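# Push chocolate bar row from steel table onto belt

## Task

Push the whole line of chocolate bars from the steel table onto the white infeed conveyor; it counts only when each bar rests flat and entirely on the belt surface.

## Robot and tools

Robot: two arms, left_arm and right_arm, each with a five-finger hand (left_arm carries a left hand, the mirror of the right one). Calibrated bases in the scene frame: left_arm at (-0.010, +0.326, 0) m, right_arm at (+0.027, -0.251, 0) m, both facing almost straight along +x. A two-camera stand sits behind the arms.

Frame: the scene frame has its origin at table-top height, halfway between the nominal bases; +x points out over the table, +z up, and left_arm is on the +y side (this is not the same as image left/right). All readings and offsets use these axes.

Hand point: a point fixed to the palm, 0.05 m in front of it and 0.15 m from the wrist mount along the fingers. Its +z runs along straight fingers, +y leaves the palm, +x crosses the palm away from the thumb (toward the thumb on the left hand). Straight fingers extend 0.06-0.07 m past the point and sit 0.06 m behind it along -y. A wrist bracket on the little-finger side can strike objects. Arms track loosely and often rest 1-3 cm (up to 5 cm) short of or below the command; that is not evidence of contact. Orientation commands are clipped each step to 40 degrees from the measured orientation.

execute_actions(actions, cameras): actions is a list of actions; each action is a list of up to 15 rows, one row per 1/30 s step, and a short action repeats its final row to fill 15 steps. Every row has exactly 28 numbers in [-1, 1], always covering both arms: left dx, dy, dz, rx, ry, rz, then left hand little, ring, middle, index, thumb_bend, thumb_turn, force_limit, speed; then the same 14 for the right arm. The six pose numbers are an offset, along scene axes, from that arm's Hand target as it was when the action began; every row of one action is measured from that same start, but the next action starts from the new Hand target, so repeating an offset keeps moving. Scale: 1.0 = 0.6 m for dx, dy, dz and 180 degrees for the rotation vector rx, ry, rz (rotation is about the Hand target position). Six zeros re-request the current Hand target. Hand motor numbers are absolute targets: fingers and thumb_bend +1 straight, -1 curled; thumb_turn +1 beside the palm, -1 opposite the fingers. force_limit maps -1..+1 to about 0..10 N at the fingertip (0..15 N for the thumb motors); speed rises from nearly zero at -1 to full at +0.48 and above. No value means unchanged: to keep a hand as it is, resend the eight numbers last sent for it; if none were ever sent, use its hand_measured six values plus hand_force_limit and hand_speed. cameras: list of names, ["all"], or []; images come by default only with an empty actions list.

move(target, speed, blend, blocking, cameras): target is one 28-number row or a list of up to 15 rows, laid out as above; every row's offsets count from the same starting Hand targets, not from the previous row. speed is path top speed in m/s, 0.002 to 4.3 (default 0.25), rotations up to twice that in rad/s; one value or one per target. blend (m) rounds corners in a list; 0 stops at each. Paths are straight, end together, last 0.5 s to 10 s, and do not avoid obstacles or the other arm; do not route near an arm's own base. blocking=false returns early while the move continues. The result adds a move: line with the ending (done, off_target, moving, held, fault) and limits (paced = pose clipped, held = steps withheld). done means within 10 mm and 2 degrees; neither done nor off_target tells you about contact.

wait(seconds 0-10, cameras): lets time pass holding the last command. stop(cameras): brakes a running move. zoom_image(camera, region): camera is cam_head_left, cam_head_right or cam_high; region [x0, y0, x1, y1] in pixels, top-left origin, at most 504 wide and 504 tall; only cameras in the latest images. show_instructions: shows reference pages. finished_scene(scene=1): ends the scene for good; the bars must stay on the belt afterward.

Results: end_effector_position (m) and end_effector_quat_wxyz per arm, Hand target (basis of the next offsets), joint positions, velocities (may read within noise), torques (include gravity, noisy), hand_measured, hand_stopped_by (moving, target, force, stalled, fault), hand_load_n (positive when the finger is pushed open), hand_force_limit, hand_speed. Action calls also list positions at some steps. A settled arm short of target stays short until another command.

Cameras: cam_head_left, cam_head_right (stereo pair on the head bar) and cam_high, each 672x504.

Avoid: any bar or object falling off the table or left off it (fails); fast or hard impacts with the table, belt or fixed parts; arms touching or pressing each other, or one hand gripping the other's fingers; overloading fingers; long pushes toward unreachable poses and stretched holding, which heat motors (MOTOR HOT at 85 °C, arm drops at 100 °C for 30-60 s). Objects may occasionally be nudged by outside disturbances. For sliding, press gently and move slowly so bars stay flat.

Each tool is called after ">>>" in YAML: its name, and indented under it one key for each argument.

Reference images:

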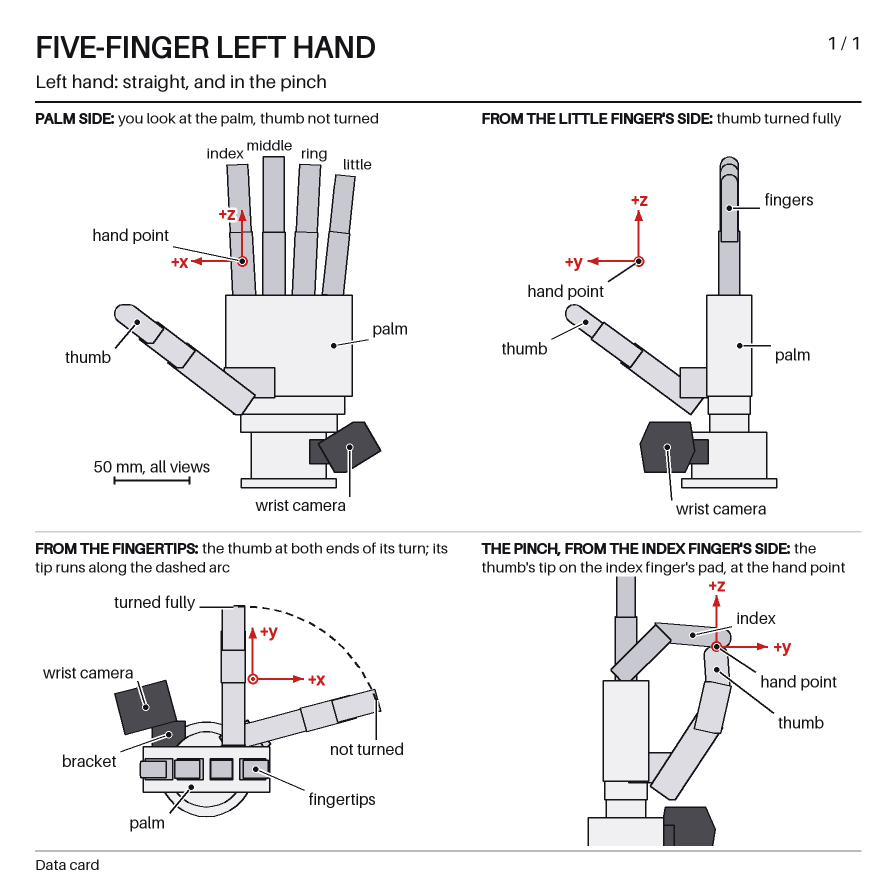

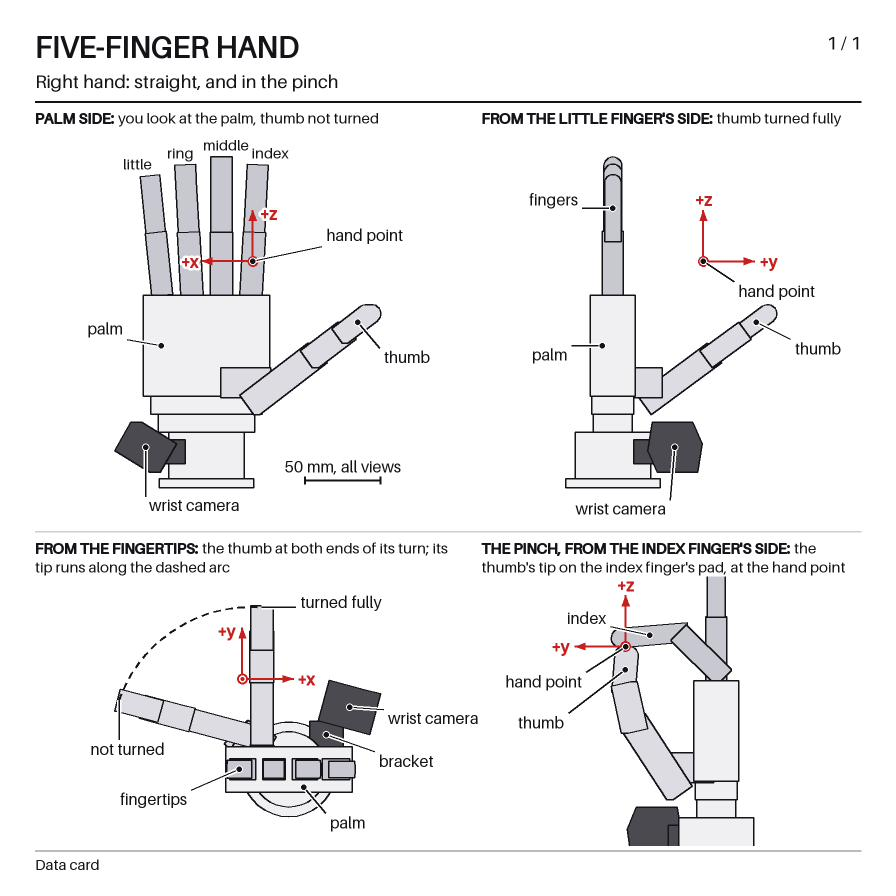

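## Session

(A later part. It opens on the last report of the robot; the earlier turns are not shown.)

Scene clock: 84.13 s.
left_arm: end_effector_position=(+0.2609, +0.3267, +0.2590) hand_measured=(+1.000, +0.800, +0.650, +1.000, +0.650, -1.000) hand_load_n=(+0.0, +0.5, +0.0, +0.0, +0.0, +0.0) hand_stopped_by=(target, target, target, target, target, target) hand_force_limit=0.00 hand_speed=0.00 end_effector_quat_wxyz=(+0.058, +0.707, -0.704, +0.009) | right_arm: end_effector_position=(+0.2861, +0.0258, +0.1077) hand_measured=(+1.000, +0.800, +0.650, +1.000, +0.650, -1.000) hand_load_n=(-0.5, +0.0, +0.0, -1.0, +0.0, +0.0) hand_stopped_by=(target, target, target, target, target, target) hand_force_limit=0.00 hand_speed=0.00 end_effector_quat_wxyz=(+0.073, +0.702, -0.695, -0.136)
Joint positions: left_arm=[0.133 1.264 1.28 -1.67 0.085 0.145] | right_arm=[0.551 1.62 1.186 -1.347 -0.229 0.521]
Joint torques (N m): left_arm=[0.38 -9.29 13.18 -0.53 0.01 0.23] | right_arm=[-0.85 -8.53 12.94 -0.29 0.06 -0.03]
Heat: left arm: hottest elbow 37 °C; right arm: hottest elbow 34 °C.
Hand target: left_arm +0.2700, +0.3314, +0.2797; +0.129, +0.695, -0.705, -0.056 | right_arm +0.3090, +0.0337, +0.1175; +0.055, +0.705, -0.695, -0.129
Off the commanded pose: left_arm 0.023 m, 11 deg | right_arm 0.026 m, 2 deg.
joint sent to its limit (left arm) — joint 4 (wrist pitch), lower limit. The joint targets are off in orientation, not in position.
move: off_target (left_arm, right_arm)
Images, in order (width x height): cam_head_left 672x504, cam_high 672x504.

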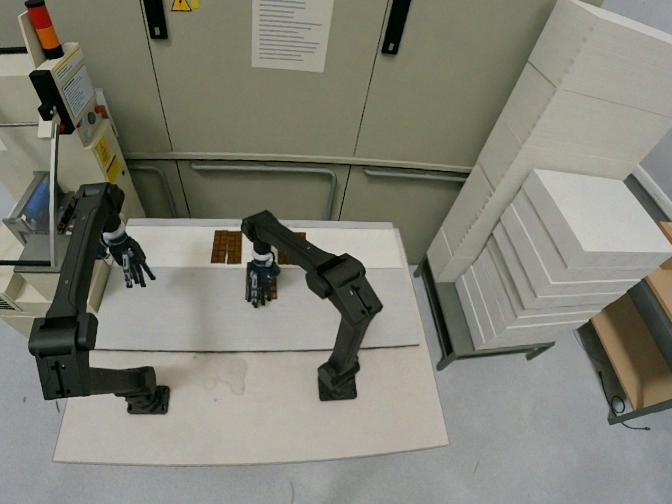

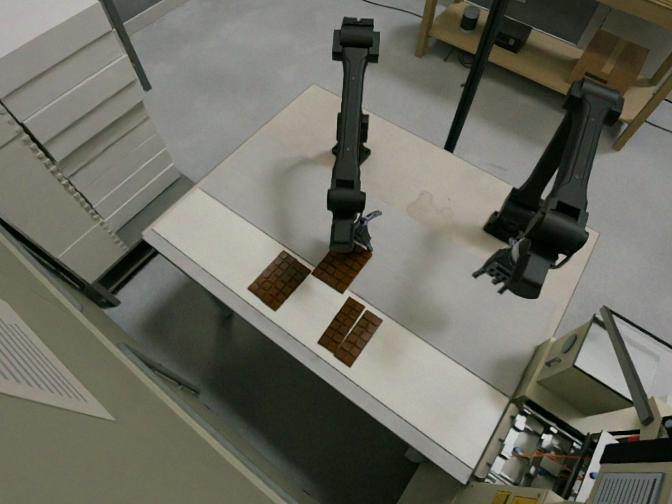

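>>> move:
  target: [0, 0, 0, 0, 0, 0, 1, 0.8, 0.65, 1, 0.65, -1, 0, 0, 0.1, -0.005, 0.001, 0, 0, 0, 1, 0.8, 0.65, 1, 0.65, -1, 0, 0]
  speed: 0.06
  cameras: ["cam_head_left", "cam_high"]

>>> zoom_image:
  camera: "cam_head_left"
  region: [220, 215, 300, 295]

>>> zoom_image:
  camera: "cam_high"
  region: [270, 210, 390, 330]

Scene clock: 86.30 s.
left_arm: end_effector_position=(+0.2609, +0.3267, +0.2590) hand_measured=(+1.000, +0.800, +0.650, +1.000, +0.650, -1.000) hand_load_n=(+0.0, +0.0, +0.0, -0.5, +0.0, +0.0) hand_stopped_by=(target, target, target, target, target, target) hand_force_limit=0.00 hand_speed=0.00 end_effector_quat_wxyz=(+0.058, +0.707, -0.704, +0.009) | right_arm: end_effector_position=(+0.3465, +0.0245, +0.1084) hand_measured=(+1.000, +0.800, +0.650, +1.000, +0.650, -1.000) hand_load_n=(-0.5, +0.0, +0.0, -0.5, +0.0, +0.0) hand_stopped_by=(target, target, target, target, target, target) hand_force_limit=0.00 hand_speed=0.00 end_effector_quat_wxyz=(+0.073, +0.701, -0.696, -0.136)
Joint positions: left_arm=[0.133 1.264 1.28 -1.67 0.085 0.145] | right_arm=[0.484 1.746 1.353 -1.402 -0.216 0.455]
Joint torques (N m): left_arm=[0.38 -9.35 13.16 -0.5 0.01 0.22] | right_arm=[-0.85 -10.52 13.19 -0.36 0.01 -0.04]
Heat: left arm: hottest elbow 37 °C; right arm: hottest elbow 34 °C.
Hand target: left_arm +0.2700, +0.3314, +0.2797; +0.129, +0.695, -0.705, -0.056 | right_arm +0.3689, +0.0306, +0.1181; +0.055, +0.705, -0.695, -0.129
Off the commanded pose: left_arm 0.023 m, 11 deg | right_arm 0.025 m, 2 deg.
joint sent to its limit (left arm) — joint 4 (wrist pitch), lower limit. The joint targets are off in orientation, not in position.
move: off_target (left_arm, right_arm)
Images, in order (width x height): cam_head_left 672x504, cam_high 672x504.

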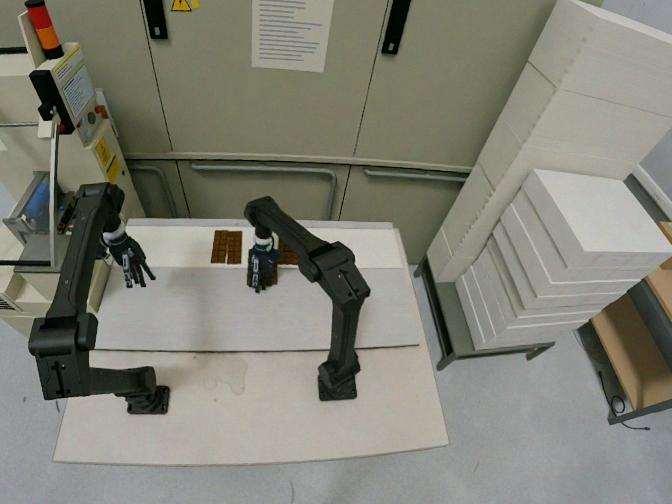

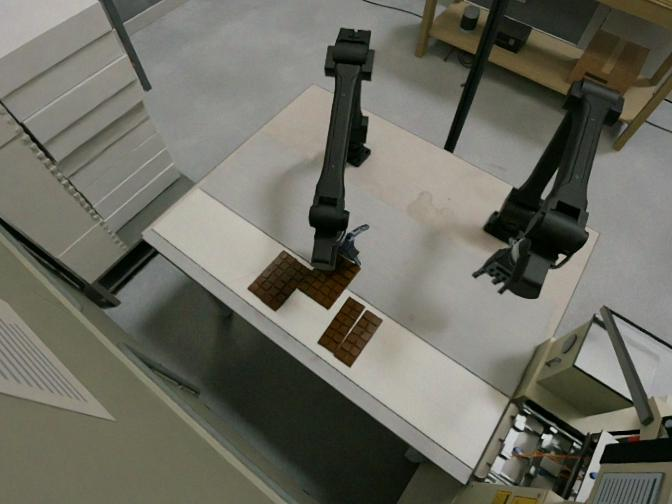

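Scaled by 6.300 from the camera's 672x504 image, which has a finer 960x720 frame.

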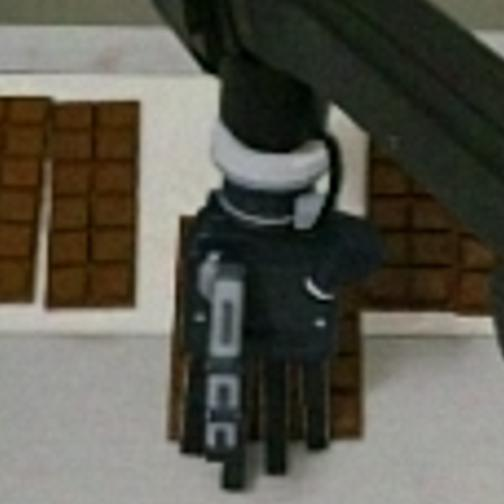

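Scaled by 4.200 from the camera's 672x504 image, which has a finer 960x720 frame.

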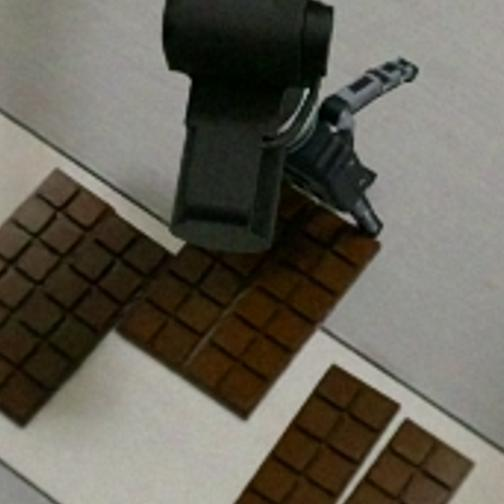

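>>> zoom_image:
  camera: "cam_high"
  region: [275, 250, 335, 310]

>>> zoom_image:
  camera: "cam_head_left"
  region: [240, 220, 310, 290]

Scaled by 8.400 from the camera's 672x504 image, which has a finer 960x720 frame.

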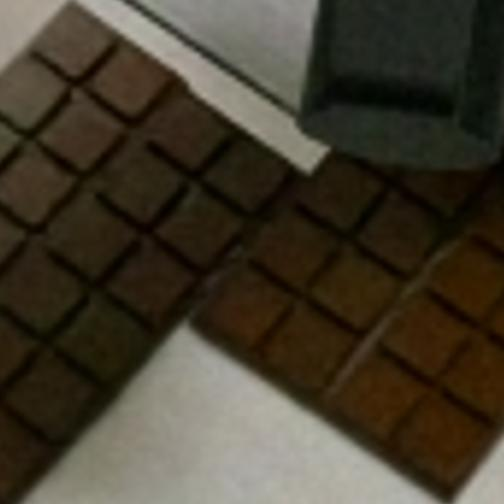

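Scaled by 7.200 from the camera's 672x504 image, which has a finer 960x720 frame.

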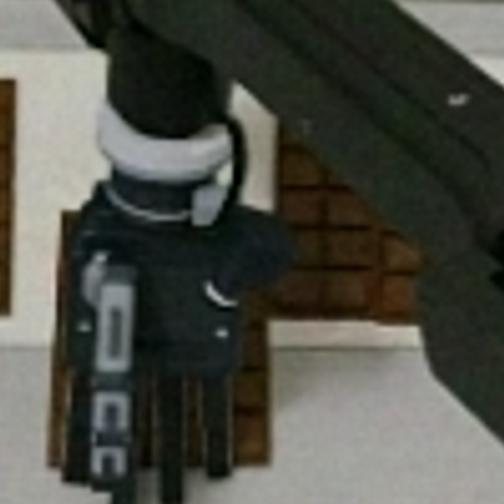

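>>> move:
  target: [0, 0, 0, 0, 0, 0, 1, 0.8, 0.65, 1, 0.65, -1, 0, 0, 0.075, -0.007, 0.001, 0, 0, 0, 1, 0.8, 0.65, 1, 0.65, -1, 0, 0]
  speed: 0.06
  cameras: ["cam_head_left", "cam_high"]

>>> zoom_image:
  camera: "cam_high"
  region: [240, 230, 390, 380]

>>> zoom_image:
  camera: "cam_head_left"
  region: [230, 215, 310, 295]

Scene clock: 88.17 s.
left_arm: end_effector_position=(+0.2609, +0.3267, +0.2590) hand_measured=(+1.000, +0.800, +0.650, +1.000, +0.650, -1.000) hand_load_n=(+0.0, +0.0, +0.0, +0.0, +0.0, +0.0) hand_stopped_by=(target, target, target, target, target, target) hand_force_limit=0.00 hand_speed=0.00 end_effector_quat_wxyz=(+0.058, +0.707, -0.704, +0.009) | right_arm: end_effector_position=(+0.3925, +0.0223, +0.1090) hand_measured=(+1.000, +0.800, +0.650, +1.000, +0.650, -1.000) hand_load_n=(-0.5, +0.0, +0.0, -0.5, +0.0, +0.0) hand_stopped_by=(target, target, target, target, target, target) hand_force_limit=0.00 hand_speed=0.00 end_effector_quat_wxyz=(+0.072, +0.702, -0.696, -0.136)
Joint positions: left_arm=[0.133 1.264 1.28 -1.67 0.085 0.145] | right_arm=[0.439 1.843 1.492 -1.452 -0.207 0.41]
Joint torques (N m): left_arm=[0.32 -9.23 13.18 -0.5 0.02 0.23] | right_arm=[-0.79 -11.75 13.24 -0.44 0.02 -0.03]
Heat: left arm: hottest elbow 38 °C; right arm: hottest elbow 35 °C.
Hand target: left_arm +0.2700, +0.3314, +0.2797; +0.129, +0.695, -0.705, -0.056 | right_arm +0.4140, +0.0265, +0.1186; +0.055, +0.705, -0.695, -0.129
Off the commanded pose: left_arm 0.023 m, 11 deg | right_arm 0.024 m, 2 deg.
joint sent to its limit (left arm) — joint 4 (wrist pitch), lower limit. The joint targets are off in orientation, not in position.
move: off_target (left_arm, right_arm)
Images, in order (width x height): cam_head_left 672x504, cam_high 672x504.

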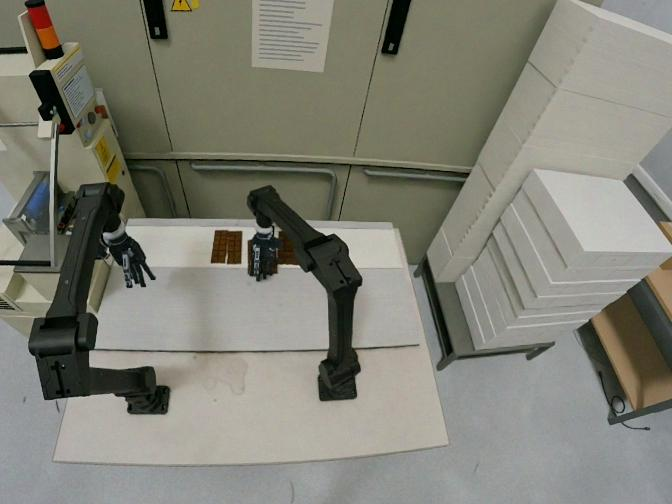

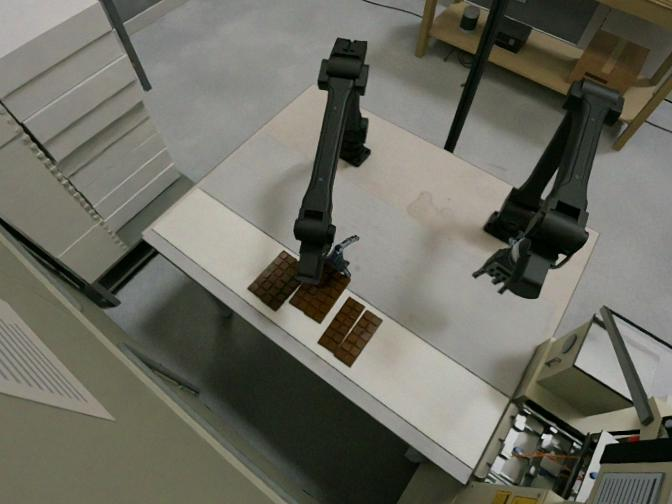

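Scaled by 3.360 from the camera's 672x504 image, which has a finer 960x720 frame.

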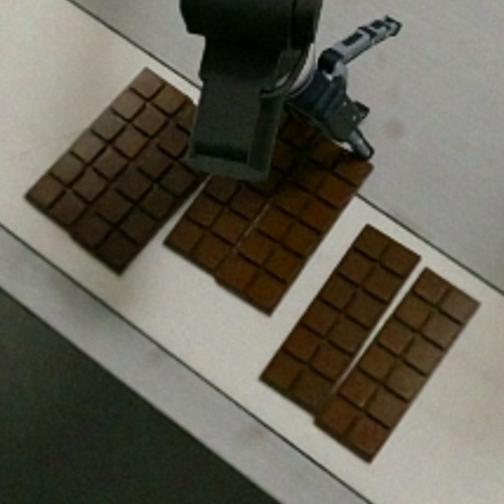

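Scaled by 6.300 from the camera's 672x504 image, which has a finer 960x720 frame.

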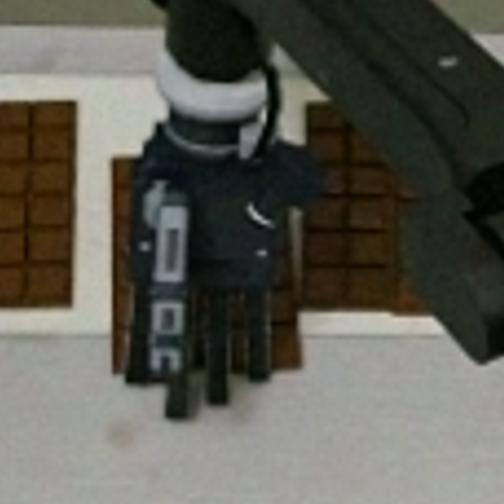

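>>> move:
  target: [0, 0, 0, 0, 0, 0, 1, 0.8, 0.65, 1, 0.65, -1, 0, 0, 0.0742, -0.003, 0, 0, 0, 0, 1, 0.8, 0.65, 1, 0.65, -1, 0, 0]
  speed: 0.06
  cameras: ["cam_head_left", "cam_high"]

>>> zoom_image:
  camera: "cam_high"
  region: [240, 230, 390, 380]

>>> zoom_image:
  camera: "cam_head_left"
  region: [230, 205, 310, 285]

Scene clock: 89.73 s.
left_arm: end_effector_position=(+0.2609, +0.3267, +0.2590) hand_measured=(+1.000, +0.800, +0.650, +1.000, +0.650, -1.000) hand_load_n=(+0.0, +0.0, +0.0, +0.0, +0.0, +0.0) hand_stopped_by=(target, target, target, target, target, target) hand_force_limit=0.00 hand_speed=0.00 end_effector_quat_wxyz=(+0.058, +0.707, -0.704, +0.009) | right_arm: end_effector_position=(+0.4379, +0.0223, +0.1103) hand_measured=(+1.000, +0.800, +0.650, +1.000, +0.650, -1.000) hand_load_n=(-0.5, +0.0, +0.0, +0.0, +0.0, +0.0) hand_stopped_by=(target, target, target, target, target, target) hand_force_limit=0.00 hand_speed=0.00 end_effector_quat_wxyz=(+0.070, +0.702, -0.696, -0.137)
Joint positions: left_arm=[0.133 1.264 1.28 -1.67 0.085 0.145] | right_arm=[0.405 1.946 1.651 -1.512 -0.2 0.376]
Joint torques (N m): left_arm=[0.38 -9.35 13.19 -0.51 0.01 0.23] | right_arm=[-0.85 -13.04 13.34 -0.46 0.04 -0.04]
Heat: left arm: hottest elbow 38 °C; right arm: hottest elbow 35 °C.
Hand target: left_arm +0.2700, +0.3314, +0.2797; +0.129, +0.695, -0.705, -0.056 | right_arm +0.4585, +0.0246, +0.1186; +0.055, +0.705, -0.695, -0.129
Off the commanded pose: left_arm 0.023 m, 11 deg | right_arm 0.022 m, 2 deg.
joint sent to its limit (left arm) — joint 4 (wrist pitch), lower limit. The joint targets are off in orientation, not in position.
move: off_target (left_arm, right_arm)
Images, in order (width x height): cam_head_left 672x504, cam_high 672x504.

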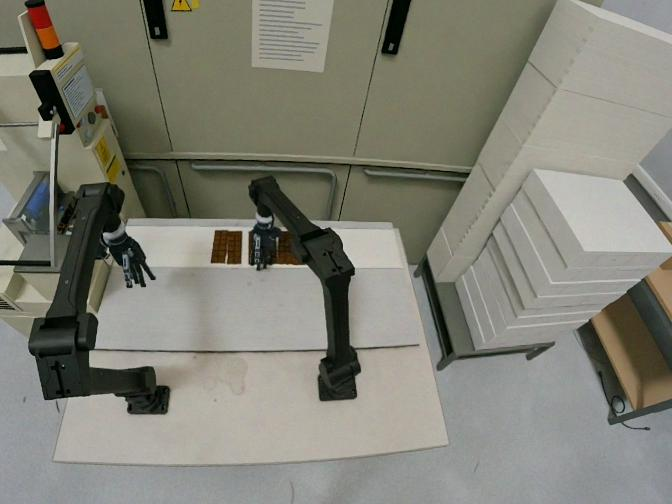

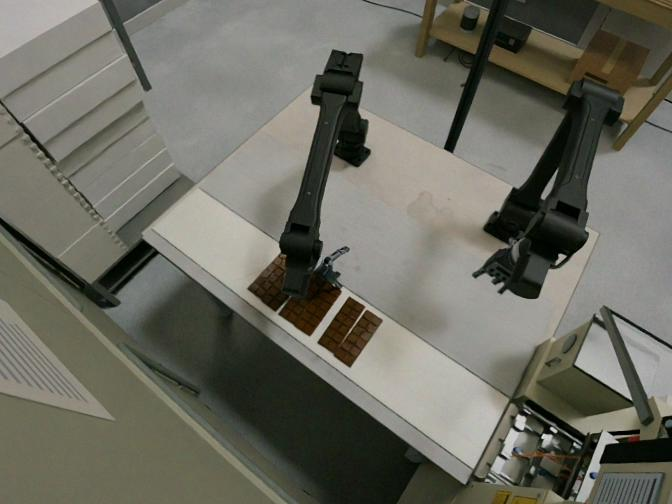

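Scaled by 3.360 from the camera's 672x504 image, which has a finer 960x720 frame.

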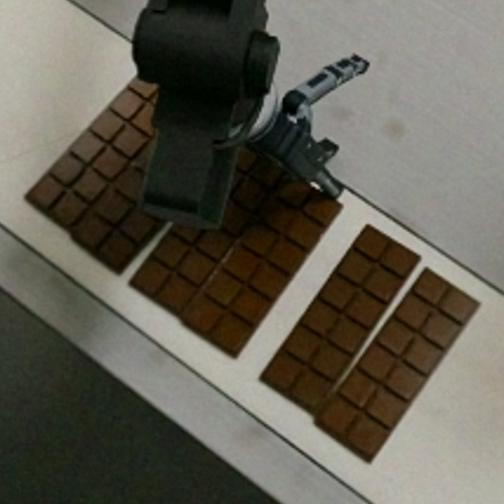

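Scaled by 6.300 from the camera's 672x504 image, which has a finer 960x720 frame.

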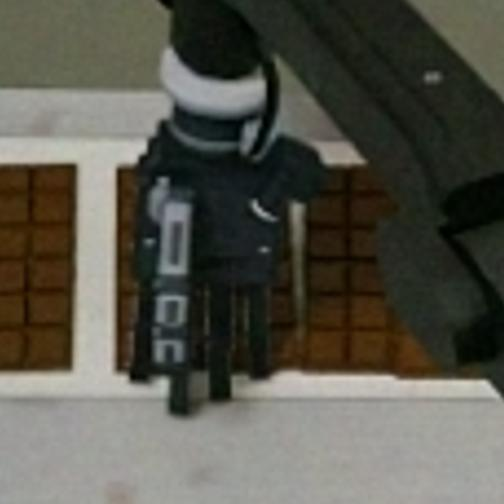

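>>> move:
  target:
    - [0, 0, 0, 0, 0, 0, 1, 0.8, 0.65, 1, 0.65, -1, 0, 0, -0.1333, 0, 0.005, 0, 0, 0, 1, 0.8, 0.65, 1, 0.65, -1, 0, 0]
    - [0, 0, 0, 0, 0, 0, 1, 0.8, 0.65, 1, 0.65, -1, 0, 0, -0.4, -0.25, 0.2167, 0, 0, 0, 1, 0.8, 0.65, 1, 0.65, -1, 0, 0]
  speed: [0.1, 0.25]
  blend: [0.01, 0]
  cameras: ["all"]

>>> zoom_image:
  camera: "cam_head_left"
  region: [200, 215, 320, 280]

>>> zoom_image:
  camera: "cam_high"
  region: [230, 230, 320, 320]

>>> zoom_image:
  camera: "cam_high"
  region: [300, 270, 400, 370]

Scene clock: 92.87 s.
left_arm: end_effector_position=(+0.2609, +0.3267, +0.2590) hand_measured=(+1.000, +0.800, +0.650, +1.000, +0.650, -1.000) hand_load_n=(+0.0, +0.0, +0.0, +0.0, +0.0, +0.0) hand_stopped_by=(target, target, target, target, target, target) hand_force_limit=0.00 hand_speed=0.00 end_effector_quat_wxyz=(+0.058, +0.707, -0.704, +0.009) | right_arm: end_effector_position=(+0.2244, -0.1207, +0.2461) hand_measured=(+1.000, +0.800, +0.650, +1.000, +0.650, -1.000) hand_load_n=(+0.0, +0.0, +0.0, +0.0, +0.0, +0.0) hand_stopped_by=(target, target, target, target, target, target) hand_force_limit=0.00 hand_speed=0.00 end_effector_quat_wxyz=(+0.021, +0.706, -0.698, -0.115)
Joint positions: left_arm=[0.133 1.264 1.28 -1.67 0.085 0.145] | right_arm=[0.252 1.162 1.129 -1.694 -0.176 0.231]
Joint torques (N m): left_arm=[0.32 -9.35 13.19 -0.51 0.02 0.22] | right_arm=[-0.79 -5.6 7.98 -0.35 -0.07 -0.03]
Heat: left arm: hottest elbow 38 °C; right arm: hottest elbow 35 °C.
Hand target: left_arm +0.2700, +0.3314, +0.2797; +0.129, +0.695, -0.705, -0.056 | right_arm +0.2185, -0.1253, +0.2487; +0.055, +0.705, -0.696, -0.129
Off the commanded pose: left_arm 0.023 m, 11 deg | right_arm 0.008 m, 4 deg.
joint sent to its limit (left arm) — joint 4 (wrist pitch), lower limit. The joint targets are off in orientation, not in position.
joint sent to its limit (right arm) — joint 4 (wrist pitch), lower limit. The joint targets are off in orientation, not in position.
move: off_target (left_arm, right_arm)

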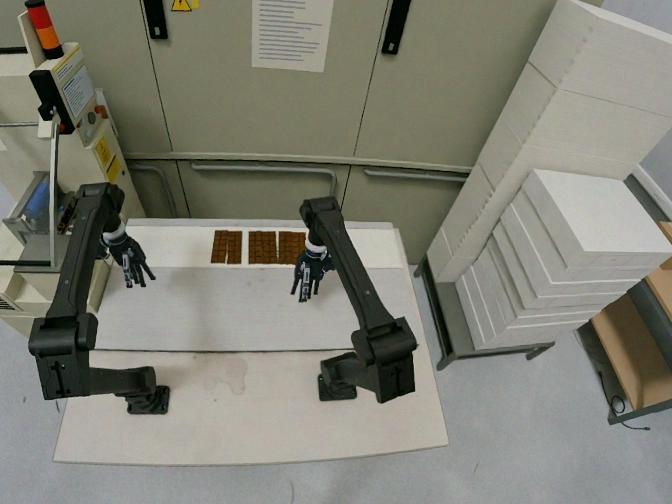

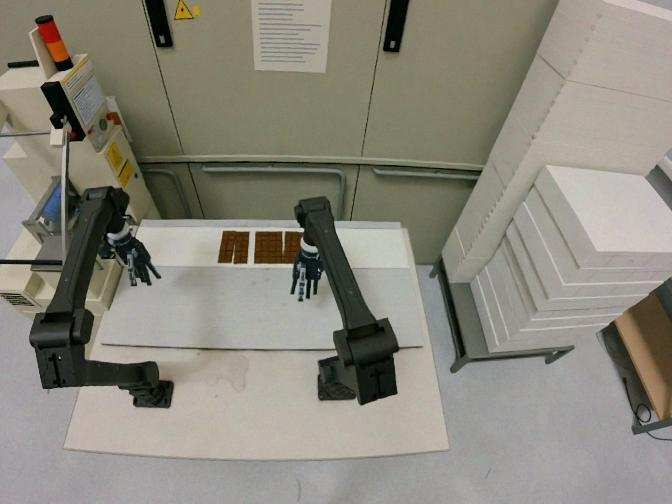

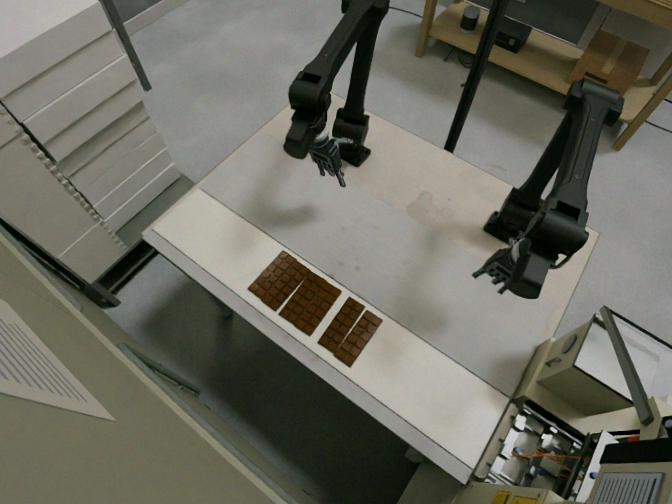

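Scaled by 4.200 from the camera's 672x504 image, which has a finer 960x720 frame.

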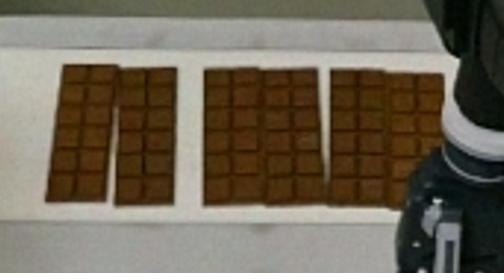

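Scaled by 5.600 from the camera's 672x504 image, which has a finer 960x720 frame.

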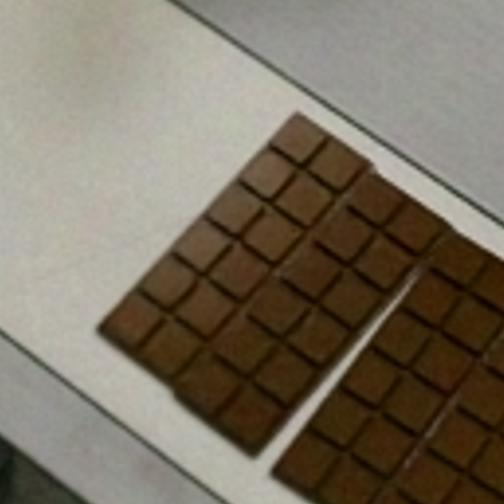

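Scaled by 5.040 from the camera's 672x504 image, which has a finer 960x720 frame.

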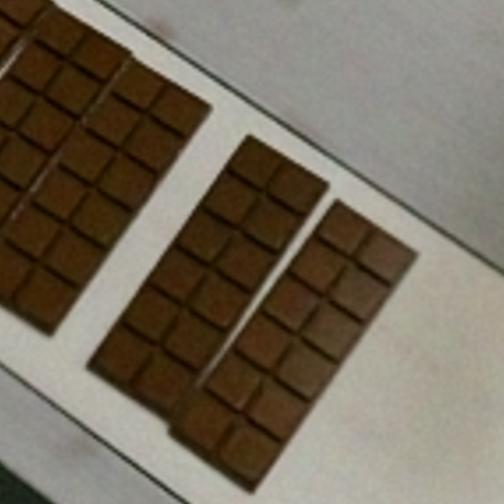

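>>> finished_scene:

The scene is finished: the task was done.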